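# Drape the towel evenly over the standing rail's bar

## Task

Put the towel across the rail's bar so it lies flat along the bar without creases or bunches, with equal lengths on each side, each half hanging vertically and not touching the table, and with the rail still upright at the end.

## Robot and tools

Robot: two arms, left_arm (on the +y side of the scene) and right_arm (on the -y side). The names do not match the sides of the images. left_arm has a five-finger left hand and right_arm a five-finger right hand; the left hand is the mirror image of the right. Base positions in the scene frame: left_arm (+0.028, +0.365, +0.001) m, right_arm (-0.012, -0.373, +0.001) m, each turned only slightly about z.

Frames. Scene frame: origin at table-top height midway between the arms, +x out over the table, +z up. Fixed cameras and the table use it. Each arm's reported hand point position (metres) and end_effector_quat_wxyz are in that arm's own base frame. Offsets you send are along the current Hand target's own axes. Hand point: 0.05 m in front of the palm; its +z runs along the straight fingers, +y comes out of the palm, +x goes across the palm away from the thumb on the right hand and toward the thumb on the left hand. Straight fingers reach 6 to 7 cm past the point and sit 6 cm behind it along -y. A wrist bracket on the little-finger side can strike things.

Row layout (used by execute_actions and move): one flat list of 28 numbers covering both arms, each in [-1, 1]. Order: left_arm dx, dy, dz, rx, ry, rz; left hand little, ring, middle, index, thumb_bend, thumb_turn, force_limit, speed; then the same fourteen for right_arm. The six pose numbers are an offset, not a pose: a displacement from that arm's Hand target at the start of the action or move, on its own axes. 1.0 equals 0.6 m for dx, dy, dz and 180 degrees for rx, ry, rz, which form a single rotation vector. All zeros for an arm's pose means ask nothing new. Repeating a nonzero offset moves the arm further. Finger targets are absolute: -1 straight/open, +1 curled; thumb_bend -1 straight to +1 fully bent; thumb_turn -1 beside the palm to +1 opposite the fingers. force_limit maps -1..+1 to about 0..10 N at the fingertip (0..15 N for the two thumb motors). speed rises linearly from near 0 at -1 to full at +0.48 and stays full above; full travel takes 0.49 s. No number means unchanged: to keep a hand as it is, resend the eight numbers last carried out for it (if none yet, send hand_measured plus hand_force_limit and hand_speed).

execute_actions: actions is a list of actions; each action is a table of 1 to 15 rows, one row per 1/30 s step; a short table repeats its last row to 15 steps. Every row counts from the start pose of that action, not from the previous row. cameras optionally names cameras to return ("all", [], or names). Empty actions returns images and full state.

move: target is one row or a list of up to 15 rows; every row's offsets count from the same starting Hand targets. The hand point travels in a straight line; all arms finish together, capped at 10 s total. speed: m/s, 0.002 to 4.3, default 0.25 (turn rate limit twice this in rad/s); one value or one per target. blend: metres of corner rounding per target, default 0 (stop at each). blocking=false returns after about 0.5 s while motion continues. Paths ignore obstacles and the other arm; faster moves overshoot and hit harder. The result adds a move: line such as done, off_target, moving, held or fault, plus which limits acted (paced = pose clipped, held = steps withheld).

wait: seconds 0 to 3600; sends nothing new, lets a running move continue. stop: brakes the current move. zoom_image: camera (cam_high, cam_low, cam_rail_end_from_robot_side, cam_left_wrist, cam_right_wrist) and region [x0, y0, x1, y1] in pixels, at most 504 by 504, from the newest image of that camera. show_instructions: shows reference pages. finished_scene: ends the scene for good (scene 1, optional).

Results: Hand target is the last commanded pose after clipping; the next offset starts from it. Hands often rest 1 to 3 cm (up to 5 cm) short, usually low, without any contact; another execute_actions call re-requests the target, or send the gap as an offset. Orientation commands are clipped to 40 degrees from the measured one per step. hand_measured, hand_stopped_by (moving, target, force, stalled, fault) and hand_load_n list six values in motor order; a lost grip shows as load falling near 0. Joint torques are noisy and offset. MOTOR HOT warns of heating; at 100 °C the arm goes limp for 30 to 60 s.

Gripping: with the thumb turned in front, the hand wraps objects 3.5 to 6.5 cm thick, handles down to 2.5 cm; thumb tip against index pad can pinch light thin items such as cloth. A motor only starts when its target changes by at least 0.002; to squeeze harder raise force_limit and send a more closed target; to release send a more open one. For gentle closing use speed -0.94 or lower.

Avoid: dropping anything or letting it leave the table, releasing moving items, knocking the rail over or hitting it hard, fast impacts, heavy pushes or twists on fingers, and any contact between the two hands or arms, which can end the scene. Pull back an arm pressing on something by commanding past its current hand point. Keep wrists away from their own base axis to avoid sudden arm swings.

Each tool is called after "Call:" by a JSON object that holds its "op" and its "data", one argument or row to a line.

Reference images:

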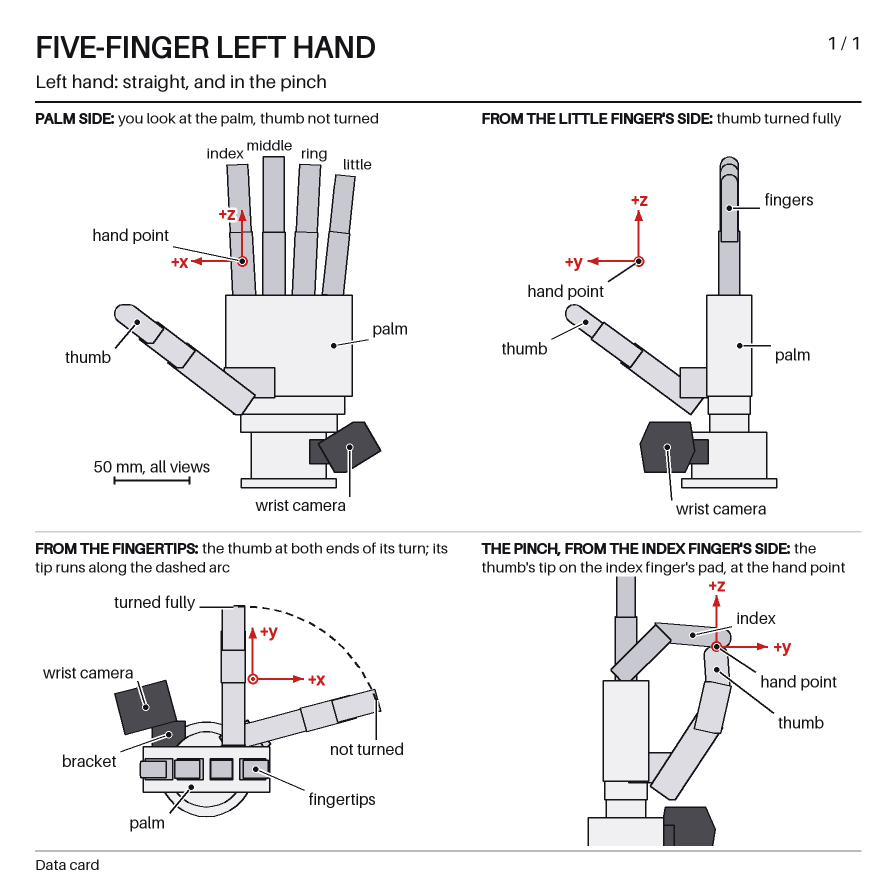

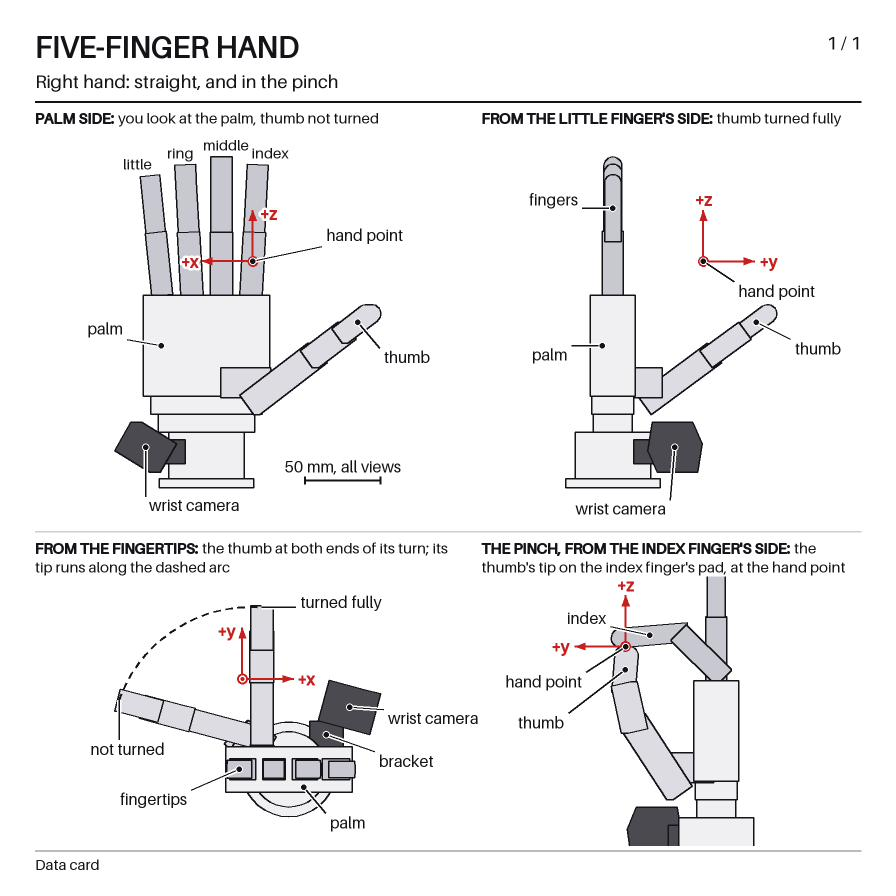

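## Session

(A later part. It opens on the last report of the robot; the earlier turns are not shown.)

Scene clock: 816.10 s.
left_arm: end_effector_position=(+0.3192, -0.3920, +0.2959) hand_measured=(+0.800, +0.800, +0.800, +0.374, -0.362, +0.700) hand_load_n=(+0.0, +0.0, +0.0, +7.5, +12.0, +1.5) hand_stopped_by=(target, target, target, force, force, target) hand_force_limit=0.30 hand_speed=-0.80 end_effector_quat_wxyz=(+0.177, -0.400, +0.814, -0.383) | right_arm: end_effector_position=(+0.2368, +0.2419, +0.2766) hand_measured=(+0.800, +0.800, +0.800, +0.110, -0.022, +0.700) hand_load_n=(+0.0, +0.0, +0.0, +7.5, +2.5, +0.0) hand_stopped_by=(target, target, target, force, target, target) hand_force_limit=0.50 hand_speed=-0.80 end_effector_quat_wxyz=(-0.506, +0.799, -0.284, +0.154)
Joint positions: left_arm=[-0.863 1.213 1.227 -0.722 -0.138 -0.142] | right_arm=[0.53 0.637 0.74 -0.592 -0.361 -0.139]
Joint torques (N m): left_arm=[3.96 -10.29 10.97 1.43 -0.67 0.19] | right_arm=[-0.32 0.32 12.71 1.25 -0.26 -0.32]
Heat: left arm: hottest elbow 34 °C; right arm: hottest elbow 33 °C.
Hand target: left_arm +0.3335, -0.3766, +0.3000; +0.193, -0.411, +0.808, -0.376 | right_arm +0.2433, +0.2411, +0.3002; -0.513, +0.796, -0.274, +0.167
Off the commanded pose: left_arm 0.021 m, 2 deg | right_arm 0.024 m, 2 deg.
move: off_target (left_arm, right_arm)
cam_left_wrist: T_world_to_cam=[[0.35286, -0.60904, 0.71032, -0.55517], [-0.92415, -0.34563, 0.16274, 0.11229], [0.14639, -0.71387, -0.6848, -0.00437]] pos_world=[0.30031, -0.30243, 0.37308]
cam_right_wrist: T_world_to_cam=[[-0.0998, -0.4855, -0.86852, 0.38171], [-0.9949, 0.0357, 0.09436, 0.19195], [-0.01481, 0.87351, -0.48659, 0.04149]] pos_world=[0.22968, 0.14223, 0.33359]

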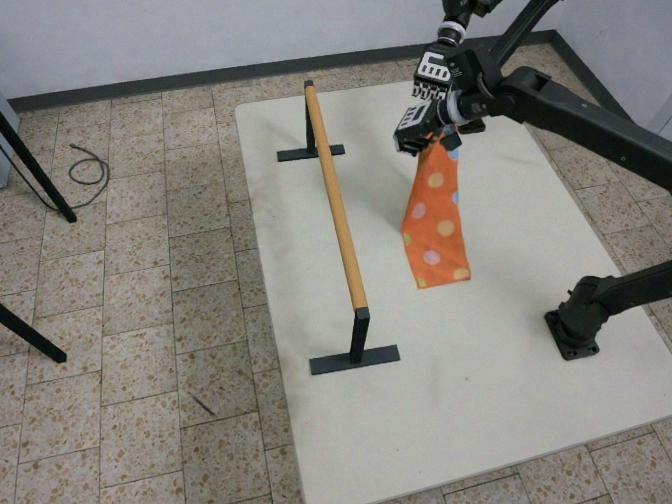

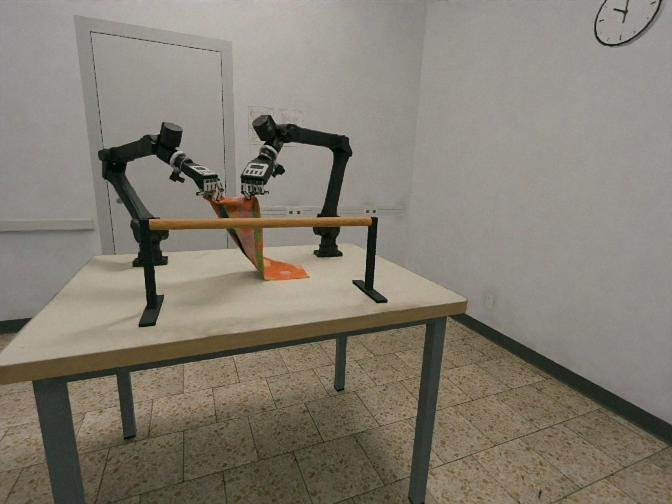

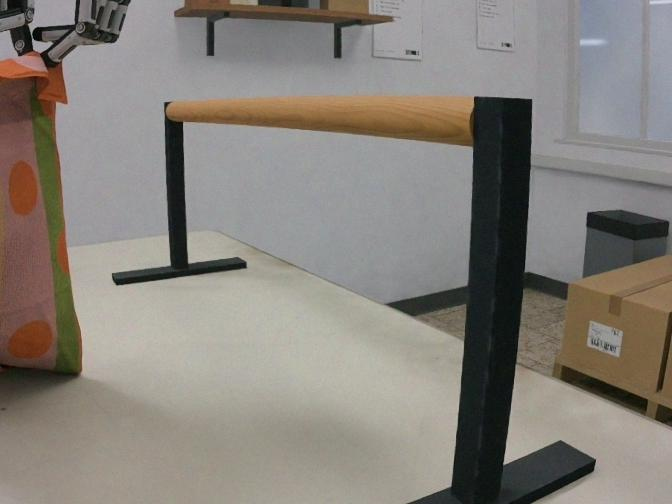

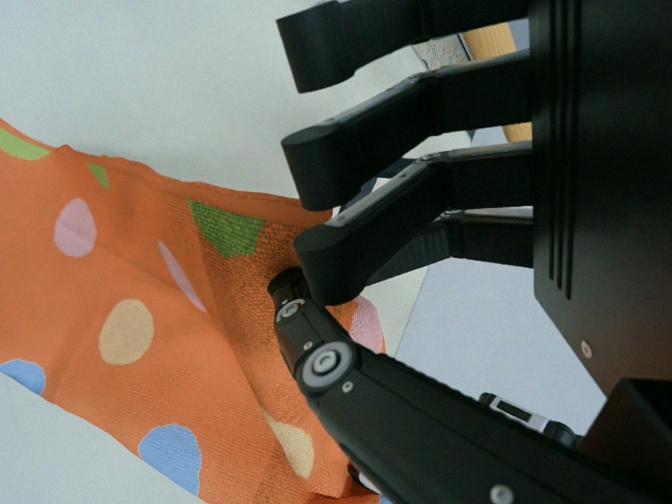

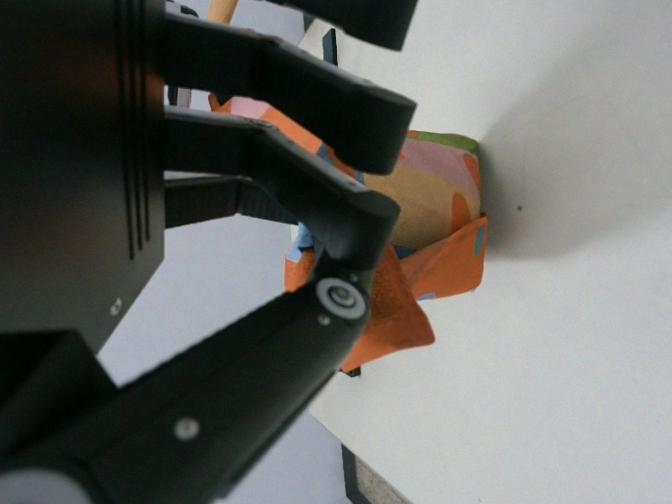

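Call:
{"op": "move", "data": {
  "target": [-0.0953,-0.1222,-0.2433,0.0543,-0.1274,-0.0893,0.8,0.8,0.8,0.42,0.12,0.7,0.3,-0.8,0.0847,-0.2884,0.0267,-0.0301,-0.1086,-0.0616,0.8,0.8,0.8,0.5,-0.02,0.7,0.5,-0.8],
  "speed": 0.08,
  "cameras": ["all"]
}}

Scene clock: 827.60 s.
left_arm: end_effector_position=(+0.3178, -0.3057, +0.4303) hand_measured=(+0.800, +0.800, +0.800, +0.374, -0.362, +0.700) hand_load_n=(+0.0, +0.0, +0.0, +7.0, +12.0, +3.0) hand_stopped_by=(target, target, target, force, force, target) hand_force_limit=0.30 hand_speed=-0.80 end_effector_quat_wxyz=(+0.315, -0.574, +0.655, -0.376) | right_arm: end_effector_position=(+0.3243, +0.2882, +0.4272) hand_measured=(+0.800, +0.800, +0.800, +0.110, -0.022, +0.700) hand_load_n=(+0.5, +0.5, +0.0, +10.0, +2.5, -0.5) hand_stopped_by=(target, target, target, force, target, target) hand_force_limit=0.50 hand_speed=-0.80 end_effector_quat_wxyz=(-0.491, +0.862, -0.121, +0.033)
Joint positions: left_arm=[-0.928 1.076 1.433 -1.06 -0.641 -0.492] | right_arm=[0.421 1.202 1.527 -1.125 -0.766 -0.546]
Joint torques (N m): left_arm=[1.2 -7.88 12.77 0.58 -1.02 0.43] | right_arm=[-1.9 -6.89 12.46 1.09 0.01 -0.41]
Heat: left arm: hottest elbow 35 °C; right arm: hottest elbow 35 °C.
Hand target: left_arm +0.3145, -0.2926, +0.4502; +0.328, -0.567, +0.654, -0.378 | right_arm +0.3383, +0.2780, +0.4498; -0.496, +0.859, -0.113, +0.065
Off the commanded pose: left_arm 0.024 m, 2 deg | right_arm 0.029 m, 4 deg.
move: off_target (left_arm, right_arm)
cam_left_wrist: T_world_to_cam=[[0.49506, -0.3318, 0.80301, -0.59788], [-0.64378, -0.76075, 0.08256, -0.06252], [0.58349, -0.55783, -0.59022, 0.01749]] pos_world=[0.24554, -0.23618, 0.49559]
cam_right_wrist: T_world_to_cam=[[0.07052, -0.55295, -0.83022, 0.49148], [-0.91861, -0.36042, 0.16203, 0.32365], [-0.38882, 0.75123, -0.53336, 0.25214]] pos_world=[0.36068, 0.199, 0.49008]

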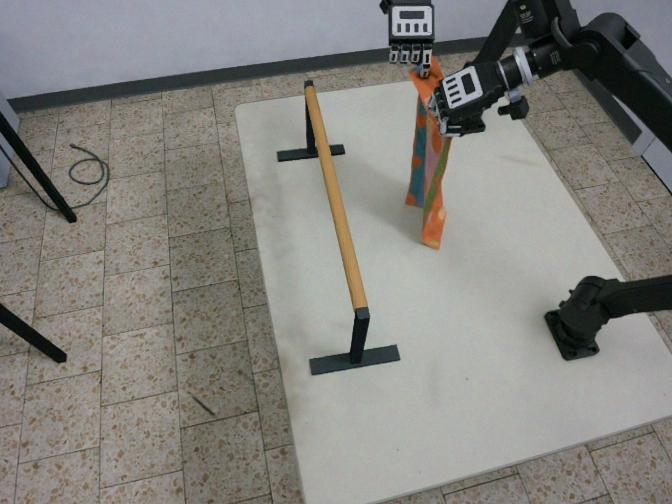

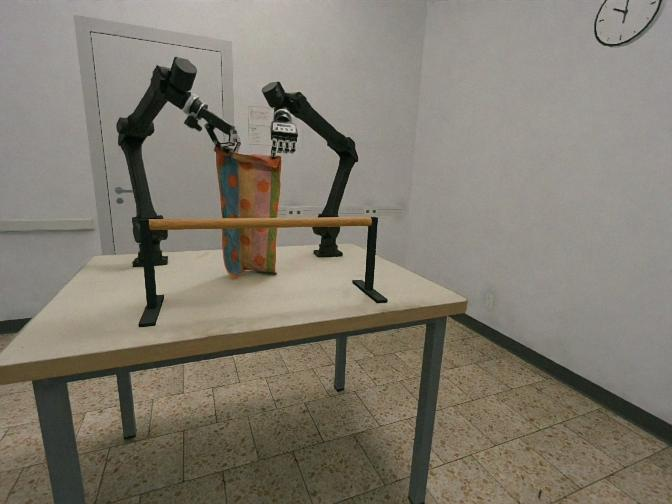

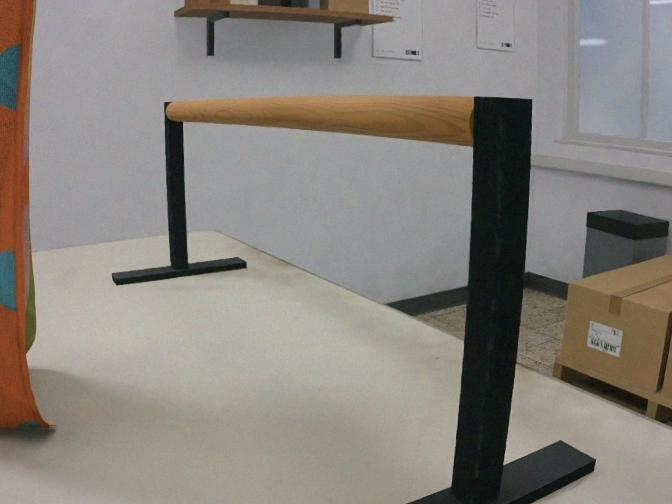

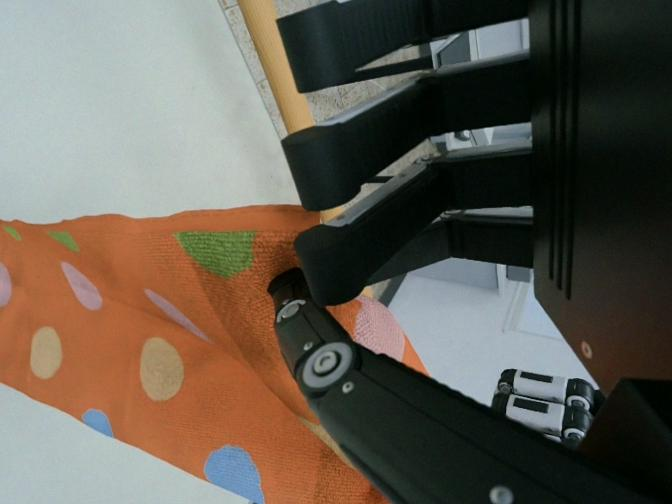

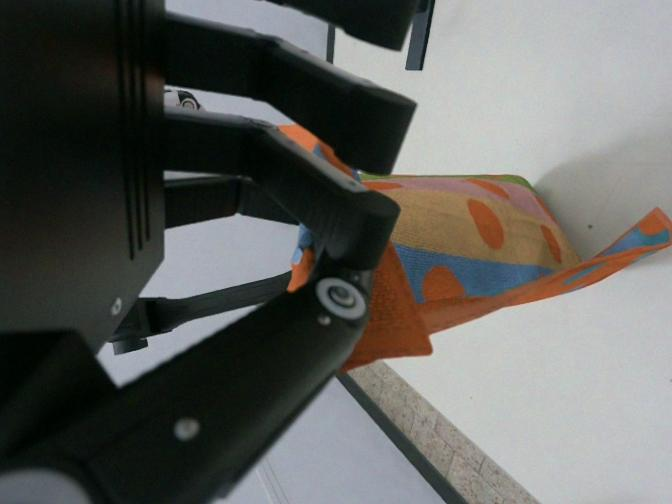

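Call:
{"op": "zoom_image", "data": {
  "camera": "cam_low",
  "region": [150, 100, 350, 300]
}}

Call:
{"op": "zoom_image", "data": {
  "camera": "cam_high",
  "region": [360, 20, 540, 270]
}}

Scaled by 2.520 from the camera's image (finer frame: 960x720).

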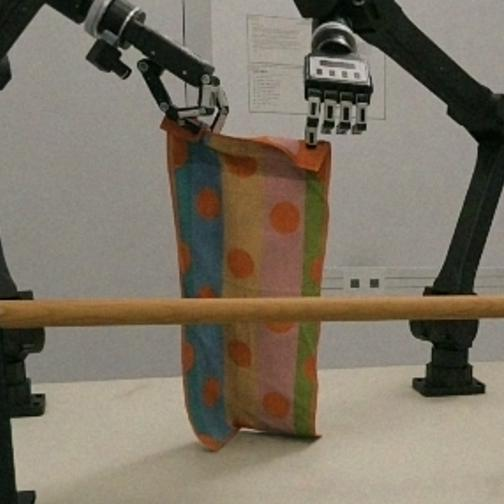

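Scaled by 2.016 from the camera's image (finer frame: 960x720).

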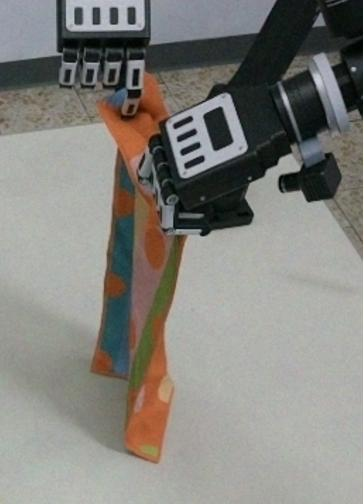

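Call:
{"op": "move", "data": {
  "target": [-0.0237,-0.1498,0.0598,0,0,0,0.8,0.8,0.8,0.42,0.12,0.7,0.3,-0.8,0.1122,-0.1028,-0.0232,0,0.1203,0.0694,0.8,0.8,0.8,0.5,-0.02,0.7,0.5,-0.8],
  "speed": 0.07,
  "cameras": ["all"]
}}

Scene clock: 892.63 s.
left_arm: end_effector_position=(+0.3843, -0.3109, +0.4942) hand_measured=(+0.800, +0.800, +0.800, +0.374, -0.362, +0.700) hand_load_n=(+0.0, +0.0, +0.0, +7.5, +12.0, +2.0) hand_stopped_by=(target, target, target, force, force, target) hand_force_limit=0.30 hand_speed=-0.80 end_effector_quat_wxyz=(+0.308, -0.571, +0.655, -0.386) | right_arm: end_effector_position=(+0.3955, +0.2854, +0.4843) hand_measured=(+0.800, +0.800, +0.800, +0.110, -0.022, +0.700) hand_load_n=(+0.0, +0.0, +0.0, +7.5, +1.5, -0.5) hand_stopped_by=(target, target, target, force, target, target) hand_force_limit=0.50 hand_speed=-0.80 end_effector_quat_wxyz=(-0.459, +0.825, -0.298, +0.140)
Joint positions: left_arm=[-0.78 1.236 1.718 -1.107 -0.506 -0.38] | right_arm=[0.435 1.275 1.734 -1.088 -0.41 -0.23]
Joint torques (N m): left_arm=[3.9 -9.17 12.94 0.88 -0.66 0.52] | right_arm=[-0.67 -7.47 12.26 2.3 0.76 -0.25]
Heat: left arm: hottest elbow 36 °C; right arm: hottest elbow 43 °C.
Hand target: left_arm +0.3917, -0.2892, +0.5100; +0.328, -0.567, +0.654, -0.377 | right_arm +0.4082, +0.2787, +0.5101; -0.470, +0.814, -0.296, +0.171
Off the commanded pose: left_arm 0.028 m, 3 deg | right_arm 0.030 m, 4 deg.
move: off_target (left_arm, right_arm)
cam_left_wrist: T_world_to_cam=[[0.48668, -0.32458, 0.81104, -0.68241], [-0.65603, -0.74887, 0.09397, -0.02611], [0.57686, -0.5778, -0.57739, 0.00354]] pos_world=[0.31294, -0.239, 0.55796]
cam_right_wrist: T_world_to_cam=[[-0.16437, -0.5592, -0.81257, 0.61848], [-0.98535, 0.0551, 0.1614, 0.28686], [-0.04549, 0.8272, -0.56006, 0.16778]] pos_world=[0.39195, 0.19126, 0.55023]

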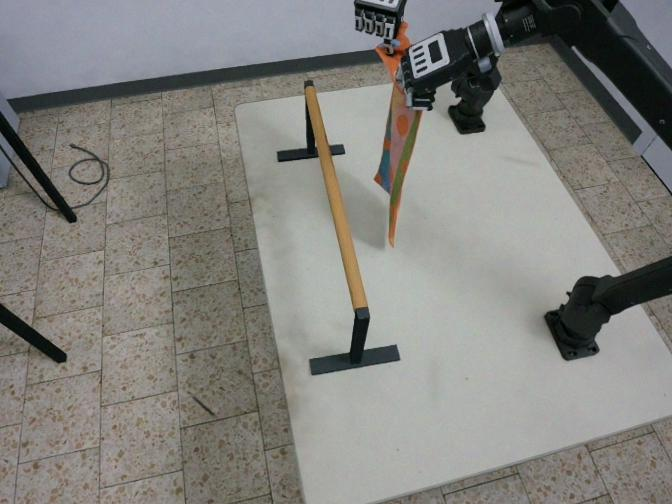

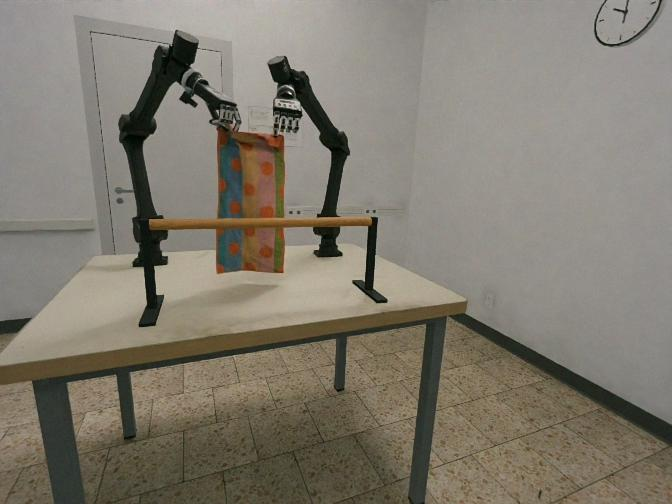

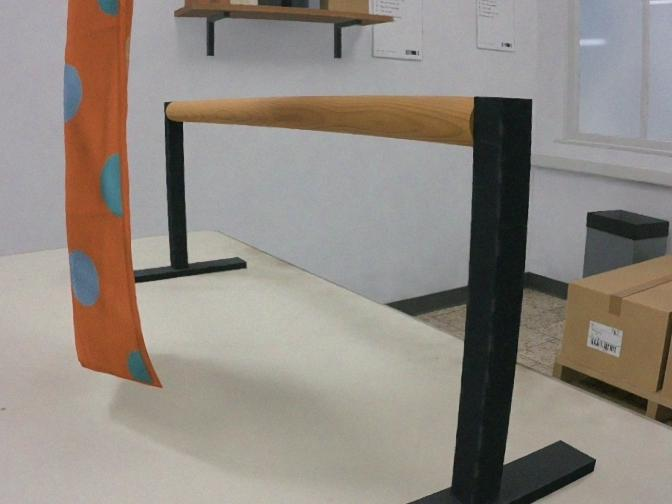

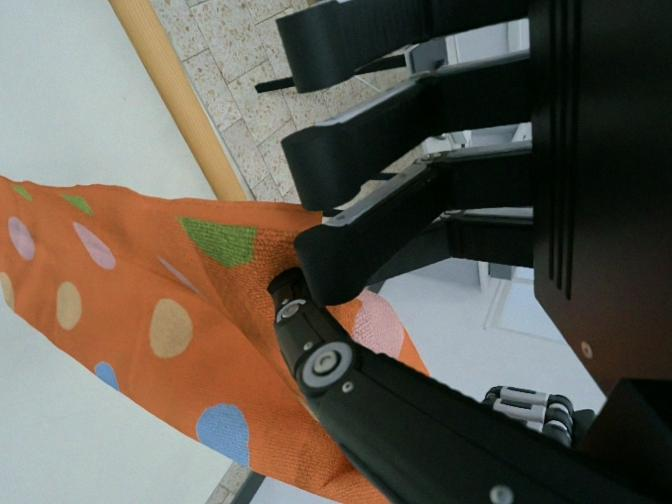

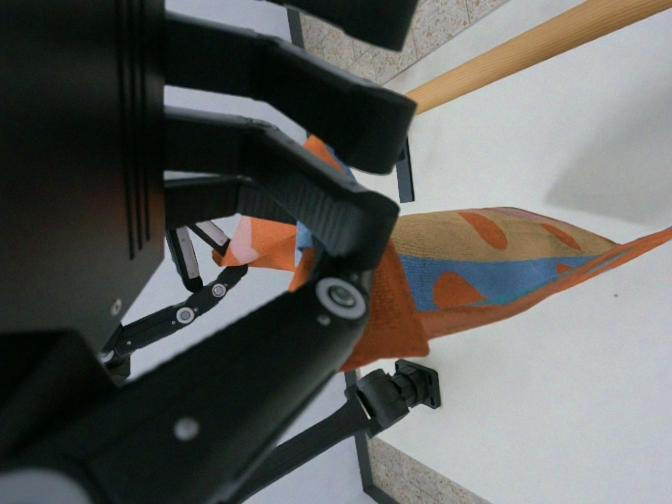

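Call:
{"op": "zoom_image", "data": {
  "camera": "cam_low",
  "region": [170, 90, 340, 290]
}}

Scaled by 2.520 from the camera's image (finer frame: 960x720).

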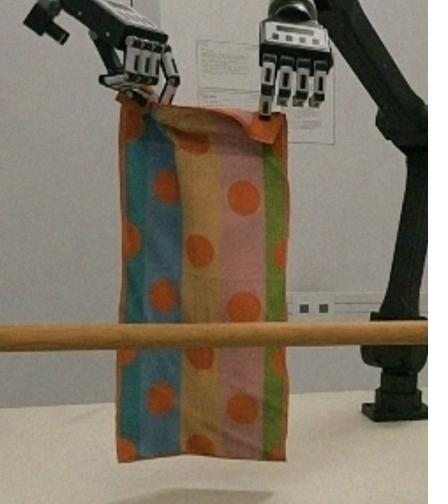

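Call:
{"op": "zoom_image", "data": {
  "camera": "cam_left_wrist",
  "region": [90, 0, 290, 200]
}}

Call:
{"op": "zoom_image", "data": {
  "camera": "cam_right_wrist",
  "region": [400, 0, 672, 150]
}}

Scaled by 2.520 from the camera's image (finer frame: 960x720).

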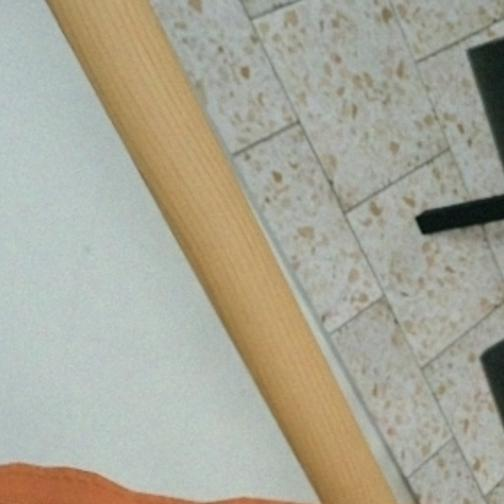

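Scaled by 1.853 from the camera's image (finer frame: 960x720).

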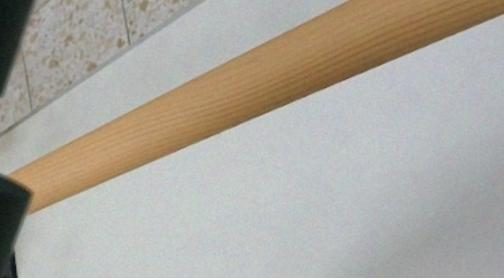

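Call:
{"op": "move", "data": {
  "target": [-0.0272,-0.0883,0.1193,0,0,0,0.8,0.8,0.8,0.42,0.12,0.7,0.3,-0.8,0.0948,-0.0553,0.0623,0,0,0,0.8,0.8,0.8,0.5,-0.02,0.7,0.5,-0.8],
  "speed": 0.06,
  "cameras": ["all"]
}}

Call:
{"op": "zoom_image", "data": {
  "camera": "cam_left_wrist",
  "region": [0, 0, 290, 280]
}}

Call:
{"op": "zoom_image", "data": {
  "camera": "cam_right_wrist",
  "region": [400, 0, 672, 250]
}}

Scene clock: 915.17 s.
left_arm: end_effector_position=(+0.4694, -0.3022, +0.5030) hand_measured=(+0.800, +0.800, +0.800, +0.374, -0.362, +0.700) hand_load_n=(+0.0, +0.0, +0.0, +7.0, +12.0, +1.5) hand_stopped_by=(target, target, target, force, force, target) hand_force_limit=0.30 hand_speed=-0.80 end_effector_quat_wxyz=(+0.309, -0.571, +0.662, -0.375) | right_arm: end_effector_position=(+0.4727, +0.2950, +0.4956) hand_measured=(+0.800, +0.800, +0.800, +0.110, -0.022, +0.700) hand_load_n=(+0.0, +0.0, +0.0, +6.0, +1.5, -0.5) hand_stopped_by=(target, target, target, force, target, target) hand_force_limit=0.50 hand_speed=-0.80 end_effector_quat_wxyz=(-0.463, +0.820, -0.305, +0.140)
Joint positions: left_arm=[-0.625 1.406 1.905 -1.103 -0.383 -0.275] | right_arm=[0.382 1.476 1.961 -1.116 -0.45 -0.246]
Joint torques (N m): left_arm=[3.55 -10.64 12.77 2.06 -0.49 0.43] | right_arm=[-1.61 -10.93 12.21 1.52 0.13 -0.45]
Heat: left arm: hottest elbow 38 °C; right arm: hottest elbow 44 °C.
Hand target: left_arm +0.4815, -0.2854, +0.5203; +0.329, -0.567, +0.654, -0.377 | right_arm +0.4832, +0.2799, +0.5203; -0.470, +0.814, -0.296, +0.171
Off the commanded pose: left_arm 0.027 m, 2 deg | right_arm 0.031 m, 4 deg.
move: off_target (left_arm, right_arm)
cam_left_wrist: T_world_to_cam=[[0.49778, -0.34111, 0.79741, -0.73146], [-0.65504, -0.75046, 0.08788, 0.03742], [0.56845, -0.56608, -0.59701, -0.01804]] pos_world=[0.39887, -0.23164, 0.56922]
cam_right_wrist: T_world_to_cam=[[-0.17276, -0.54692, -0.81917, 0.6494], [-0.98435, 0.06648, 0.16321, 0.35583], [-0.03481, 0.83454, -0.54985, 0.15754]] pos_world=[0.46793, 0.20005, 0.56051]

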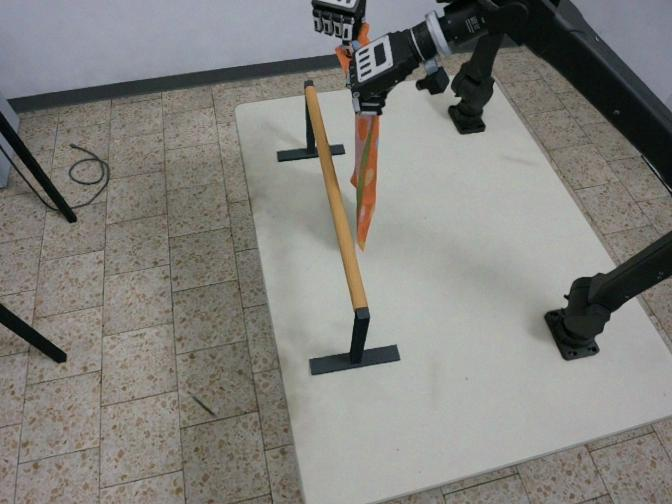

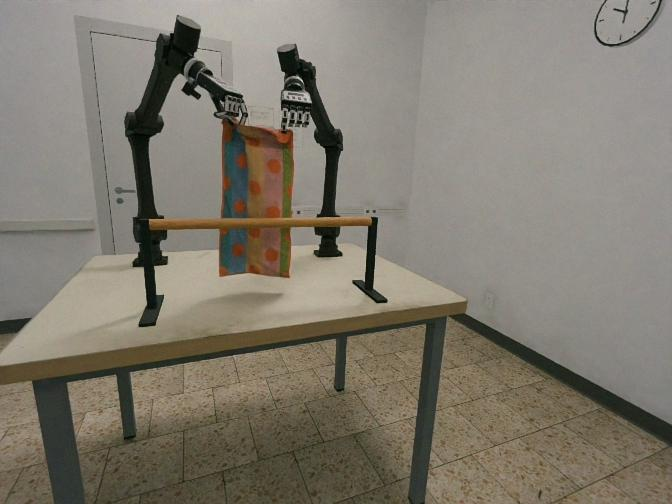

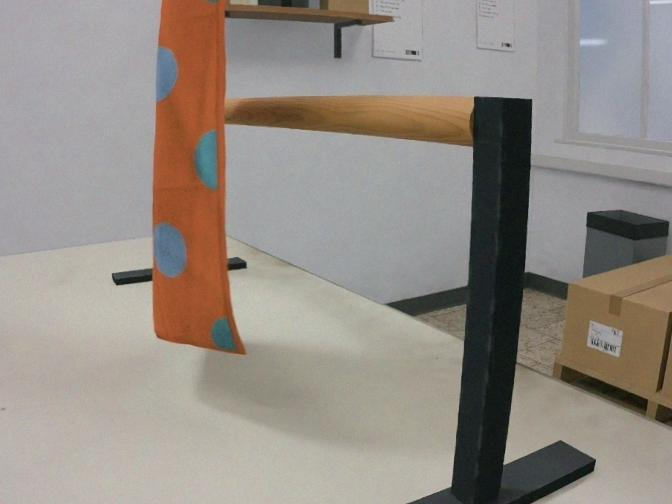

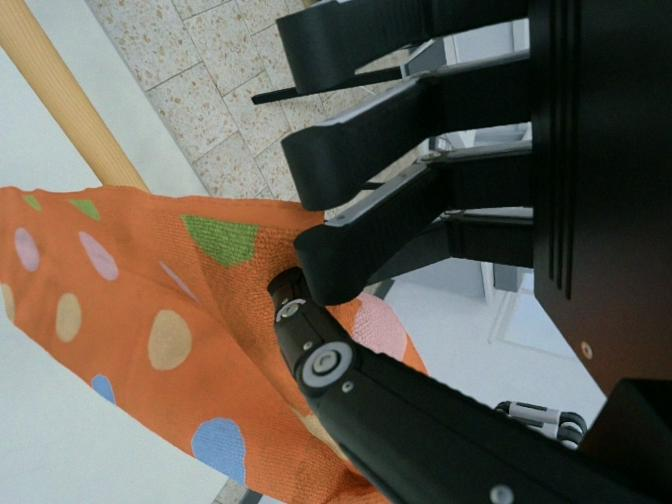

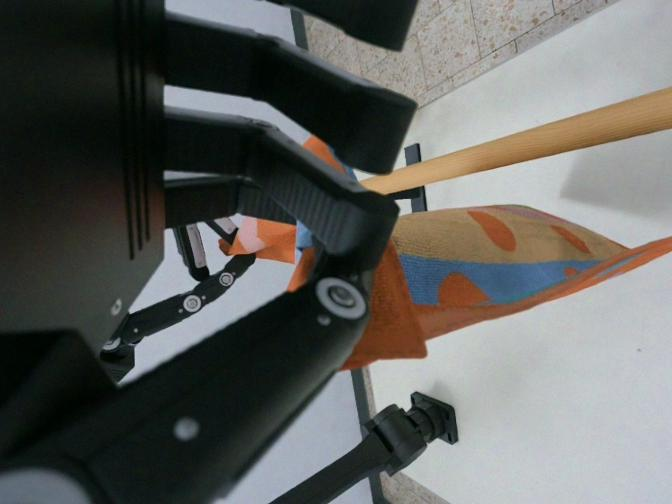

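Scaled by 1.738 from the camera's image (finer frame: 960x720).

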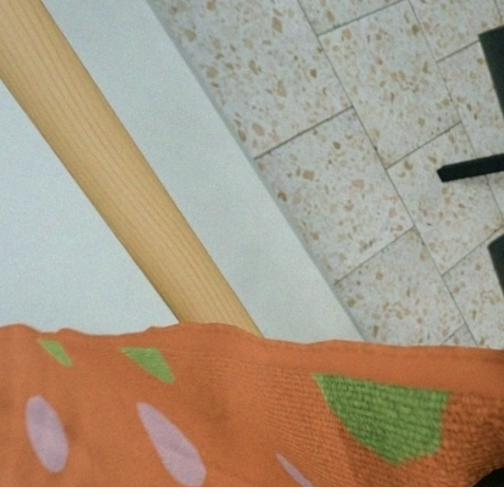

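Scaled by 1.853 from the camera's image (finer frame: 960x720).

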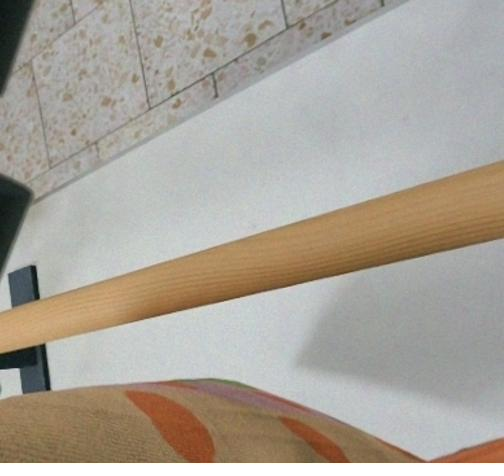

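Call:
{"op": "zoom_image", "data": {
  "camera": "cam_low",
  "region": [180, 90, 330, 290]
}}

Scaled by 2.520 from the camera's image (finer frame: 960x720).

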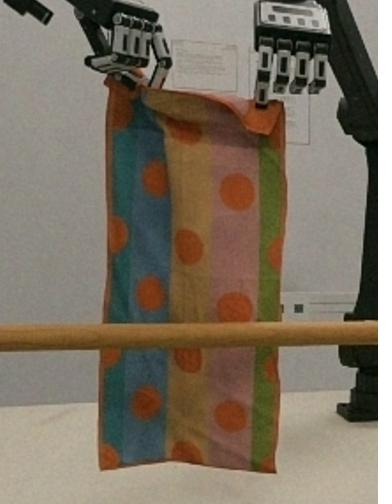

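Call:
{"op": "move", "data": {
  "target": [-0.0172,0.0295,0.0968,0,0,0,0.8,0.8,0.8,0.42,0.12,0.7,0.3,-0.8,0.0423,0.0462,0.068,0,0,0,0.8,0.8,0.8,0.5,-0.02,0.7,0.5,-0.8],
  "speed": 0.05,
  "cameras": ["all"]
}}

Call:
{"op": "zoom_image", "data": {
  "camera": "cam_low",
  "region": [180, 90, 330, 290]
}}

Call:
{"op": "zoom_image", "data": {
  "camera": "cam_high",
  "region": [290, 0, 440, 270]
}}

Scene clock: 937.77 s.
left_arm: end_effector_position=(+0.5098, -0.3008, +0.4828) hand_measured=(+0.800, +0.800, +0.800, +0.374, -0.362, +0.700) hand_load_n=(+0.0, +0.5, +0.0, +7.0, +12.0, +1.0) hand_stopped_by=(target, target, target, force, force, target) hand_force_limit=0.30 hand_speed=-0.80 end_effector_quat_wxyz=(+0.312, -0.567, +0.654, -0.393) | right_arm: end_effector_position=(+0.5036, +0.2949, +0.4744) hand_measured=(+0.800, +0.800, +0.800, +0.110, -0.022, +0.700) hand_load_n=(+0.0, +0.0, +0.0, +6.5, +1.5, -0.5) hand_stopped_by=(target, target, target, force, target, target) hand_force_limit=0.50 hand_speed=-0.80 end_effector_quat_wxyz=(-0.471, +0.816, -0.299, +0.150)
Joint positions: left_arm=[-0.567 1.434 1.85 -0.97 -0.329 -0.24] | right_arm=[0.358 1.508 1.923 -1.025 -0.47 -0.263]
Joint torques (N m): left_arm=[4.25 -11.16 9.21 2.3 -0.47 0.44] | right_arm=[-1.67 -11.93 7.95 2.65 0.08 -0.41]
Heat: left arm: hottest elbow 37 °C; right arm: hottest elbow 47 °C.
Hand target: left_arm +0.5241, -0.2810, +0.4761; +0.329, -0.567, +0.654, -0.378 | right_arm +0.5165, +0.2799, +0.4757; -0.470, +0.814, -0.296, +0.171
Off the commanded pose: left_arm 0.025 m, 3 deg | right_arm 0.020 m, 2 deg.
move: off_target (left_arm, right_arm)
cam_left_wrist: T_world_to_cam=[[0.47091, -0.32516, 0.82007, -0.72743], [-0.66207, -0.74461, 0.08494, 0.07358], [0.58302, -0.58294, -0.56592, -0.07984]] pos_world=[0.43782, -0.22828, 0.54512]
cam_right_wrist: T_world_to_cam=[[-0.14958, -0.53957, -0.82855, 0.62787], [-0.98853, 0.06386, 0.13687, 0.40516], [-0.02094, 0.83952, -0.54293, 0.13518]] pos_world=[0.49726, 0.19942, 0.53816]

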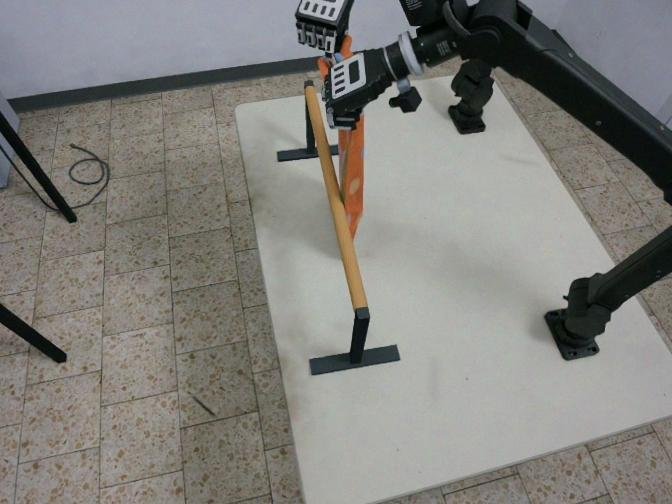

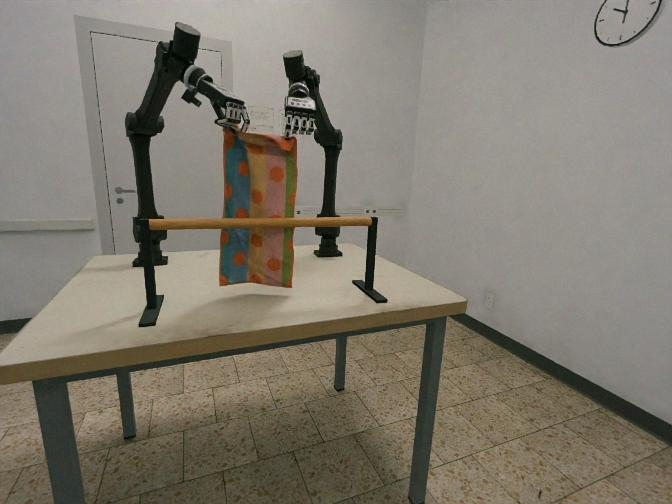

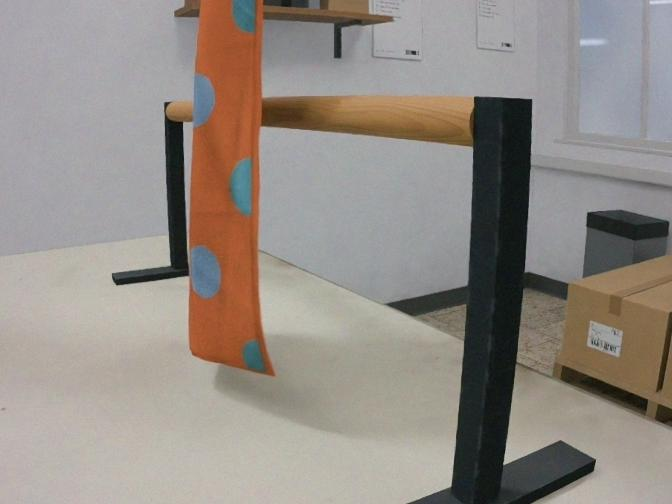

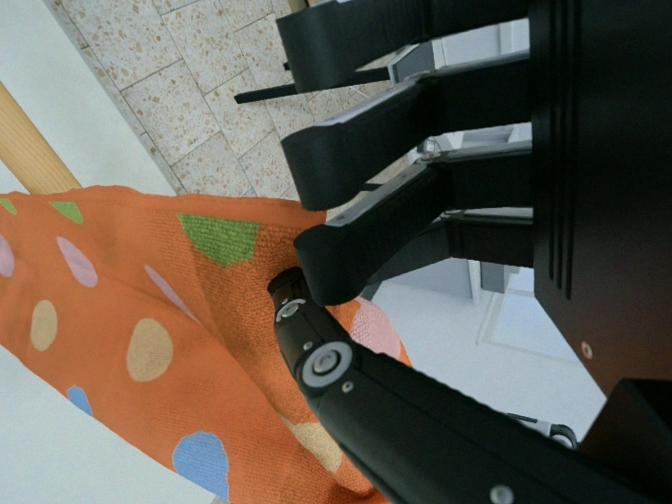

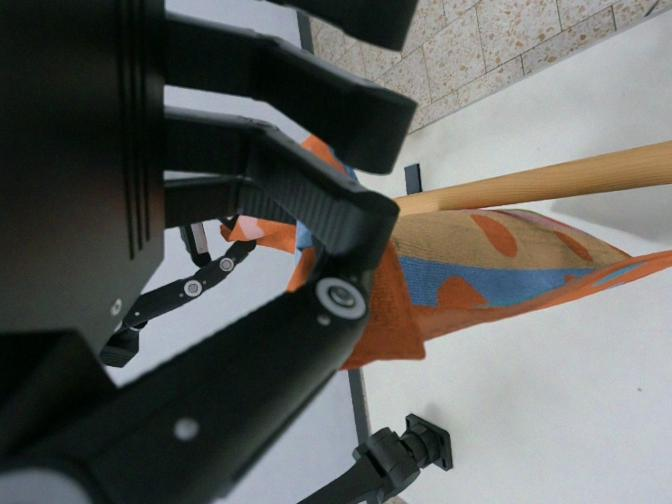

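Scaled by 2.520 from the camera's image (finer frame: 960x720).

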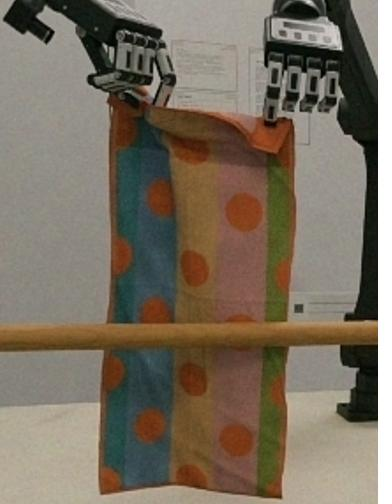

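Scaled by 1.867 from the camera's image (finer frame: 960x720).

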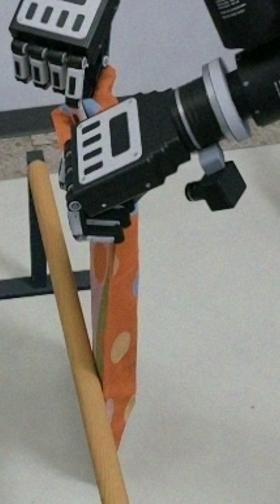

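Call:
{"op": "move", "data": {
  "target": [-0.034,-0.0247,0.1958,0,0,0,0.8,0.8,0.8,0.42,0.12,0.7,0.3,-0.8,0.1408,-0.0005,0.14,0,0,0,0.8,0.8,0.8,0.5,-0.02,0.7,0.5,-0.8],
  "speed": 0.06,
  "cameras": ["all"]
}}

Call:
{"op": "zoom_image", "data": {
  "camera": "cam_low",
  "region": [170, 90, 340, 300]
}}

Scene clock: 951.20 s.
left_arm: end_effector_position=(+0.6153, -0.2973, +0.4152) hand_measured=(+0.800, +0.800, +0.800, +0.374, -0.362, +0.700) hand_load_n=(+0.0, +0.0, +0.0, +7.0, +12.0, +1.0) hand_stopped_by=(target, target, target, force, force, target) hand_force_limit=0.30 hand_speed=-0.80 end_effector_quat_wxyz=(+0.307, -0.569, +0.664, -0.376) | right_arm: end_effector_position=(+0.6098, +0.2974, +0.4062) hand_measured=(+0.800, +0.800, +0.800, +0.110, -0.022, +0.700) hand_load_n=(+0.0, +0.0, +0.0, +5.5, +1.5, -0.5) hand_stopped_by=(target, target, target, force, target, target) hand_force_limit=0.50 hand_speed=-0.80 end_effector_quat_wxyz=(-0.458, +0.822, -0.309, +0.134)
Joint positions: left_arm=[-0.458 1.643 1.923 -0.855 -0.237 -0.176] | right_arm=[0.298 1.77 2.086 -0.991 -0.517 -0.302]
Joint torques (N m): left_arm=[4.54 -13.92 13.79 2.61 -0.41 0.37] | right_arm=[-1.9 -15.85 12.77 2.39 0 -0.4]
Heat: left arm: hottest elbow 37 °C; right arm: hottest elbow 44 °C.
Hand target: left_arm +0.6350, -0.2762, +0.4302; +0.328, -0.567, +0.654, -0.377 | right_arm +0.6282, +0.2814, +0.4339; -0.470, +0.814, -0.296, +0.171
Off the commanded pose: left_arm 0.033 m, 3 deg | right_arm 0.037 m, 5 deg.
move: off_target (left_arm, right_arm)
cam_left_wrist: T_world_to_cam=[[0.49748, -0.3439, 0.7964, -0.73266], [-0.66011, -0.74572, 0.09033, 0.14803], [0.56282, -0.57065, -0.59799, -0.14816]] pos_world=[0.54558, -0.22612, 0.48152]
cam_right_wrist: T_world_to_cam=[[-0.18716, -0.55108, -0.81319, 0.60876], [-0.98135, 0.06794, 0.17983, 0.49618], [-0.04385, 0.83168, -0.55352, 0.11892]] pos_world=[0.60608, 0.20286, 0.47164]

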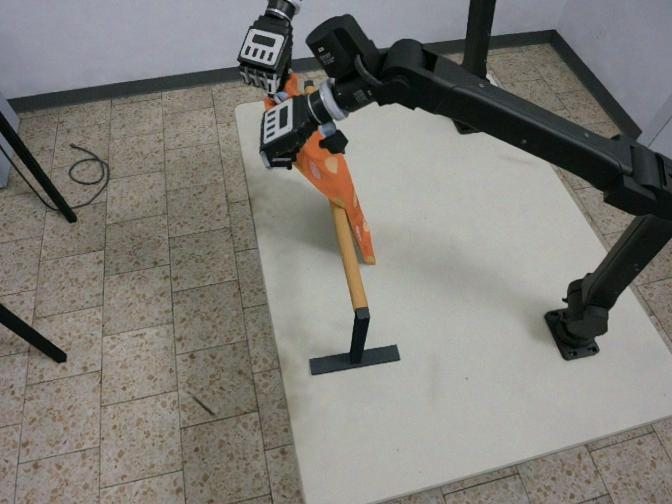

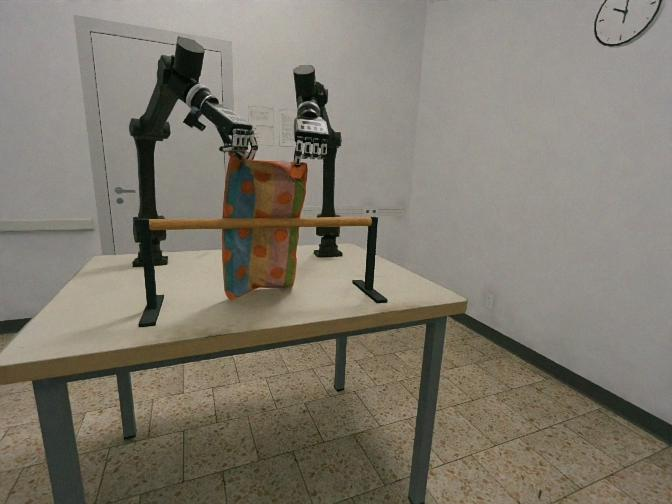

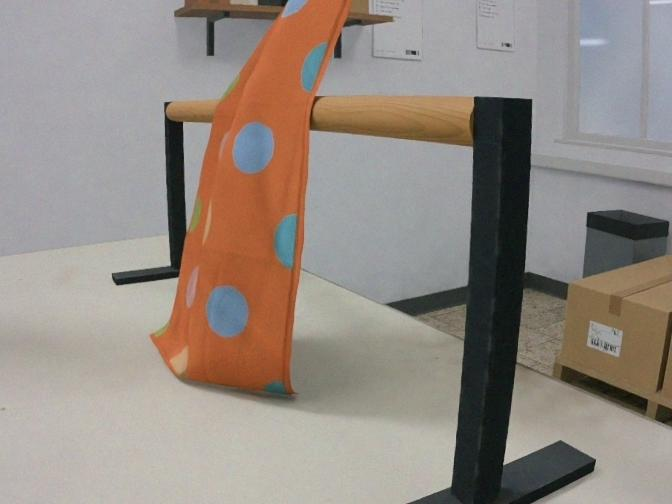

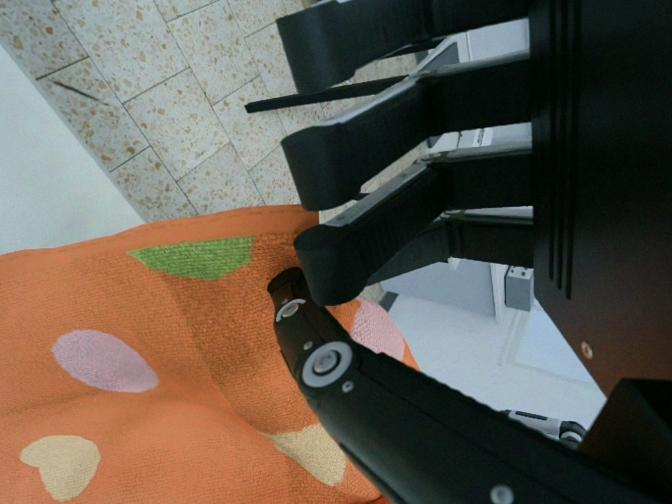

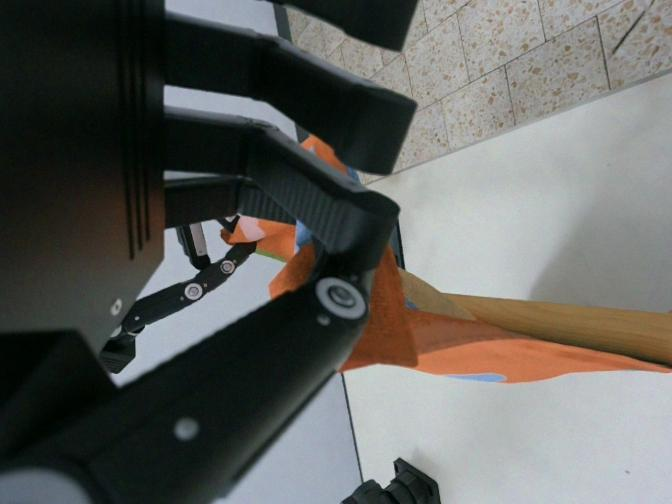

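Scaled by 2.400 from the camera's image (finer frame: 960x720).

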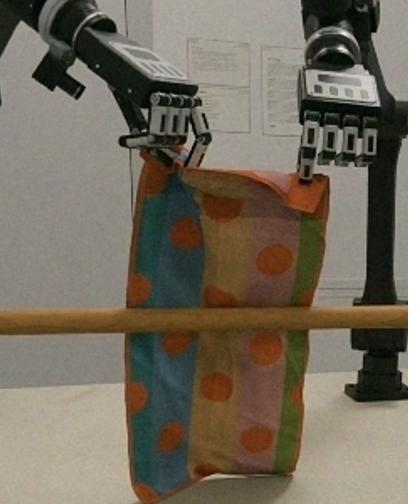

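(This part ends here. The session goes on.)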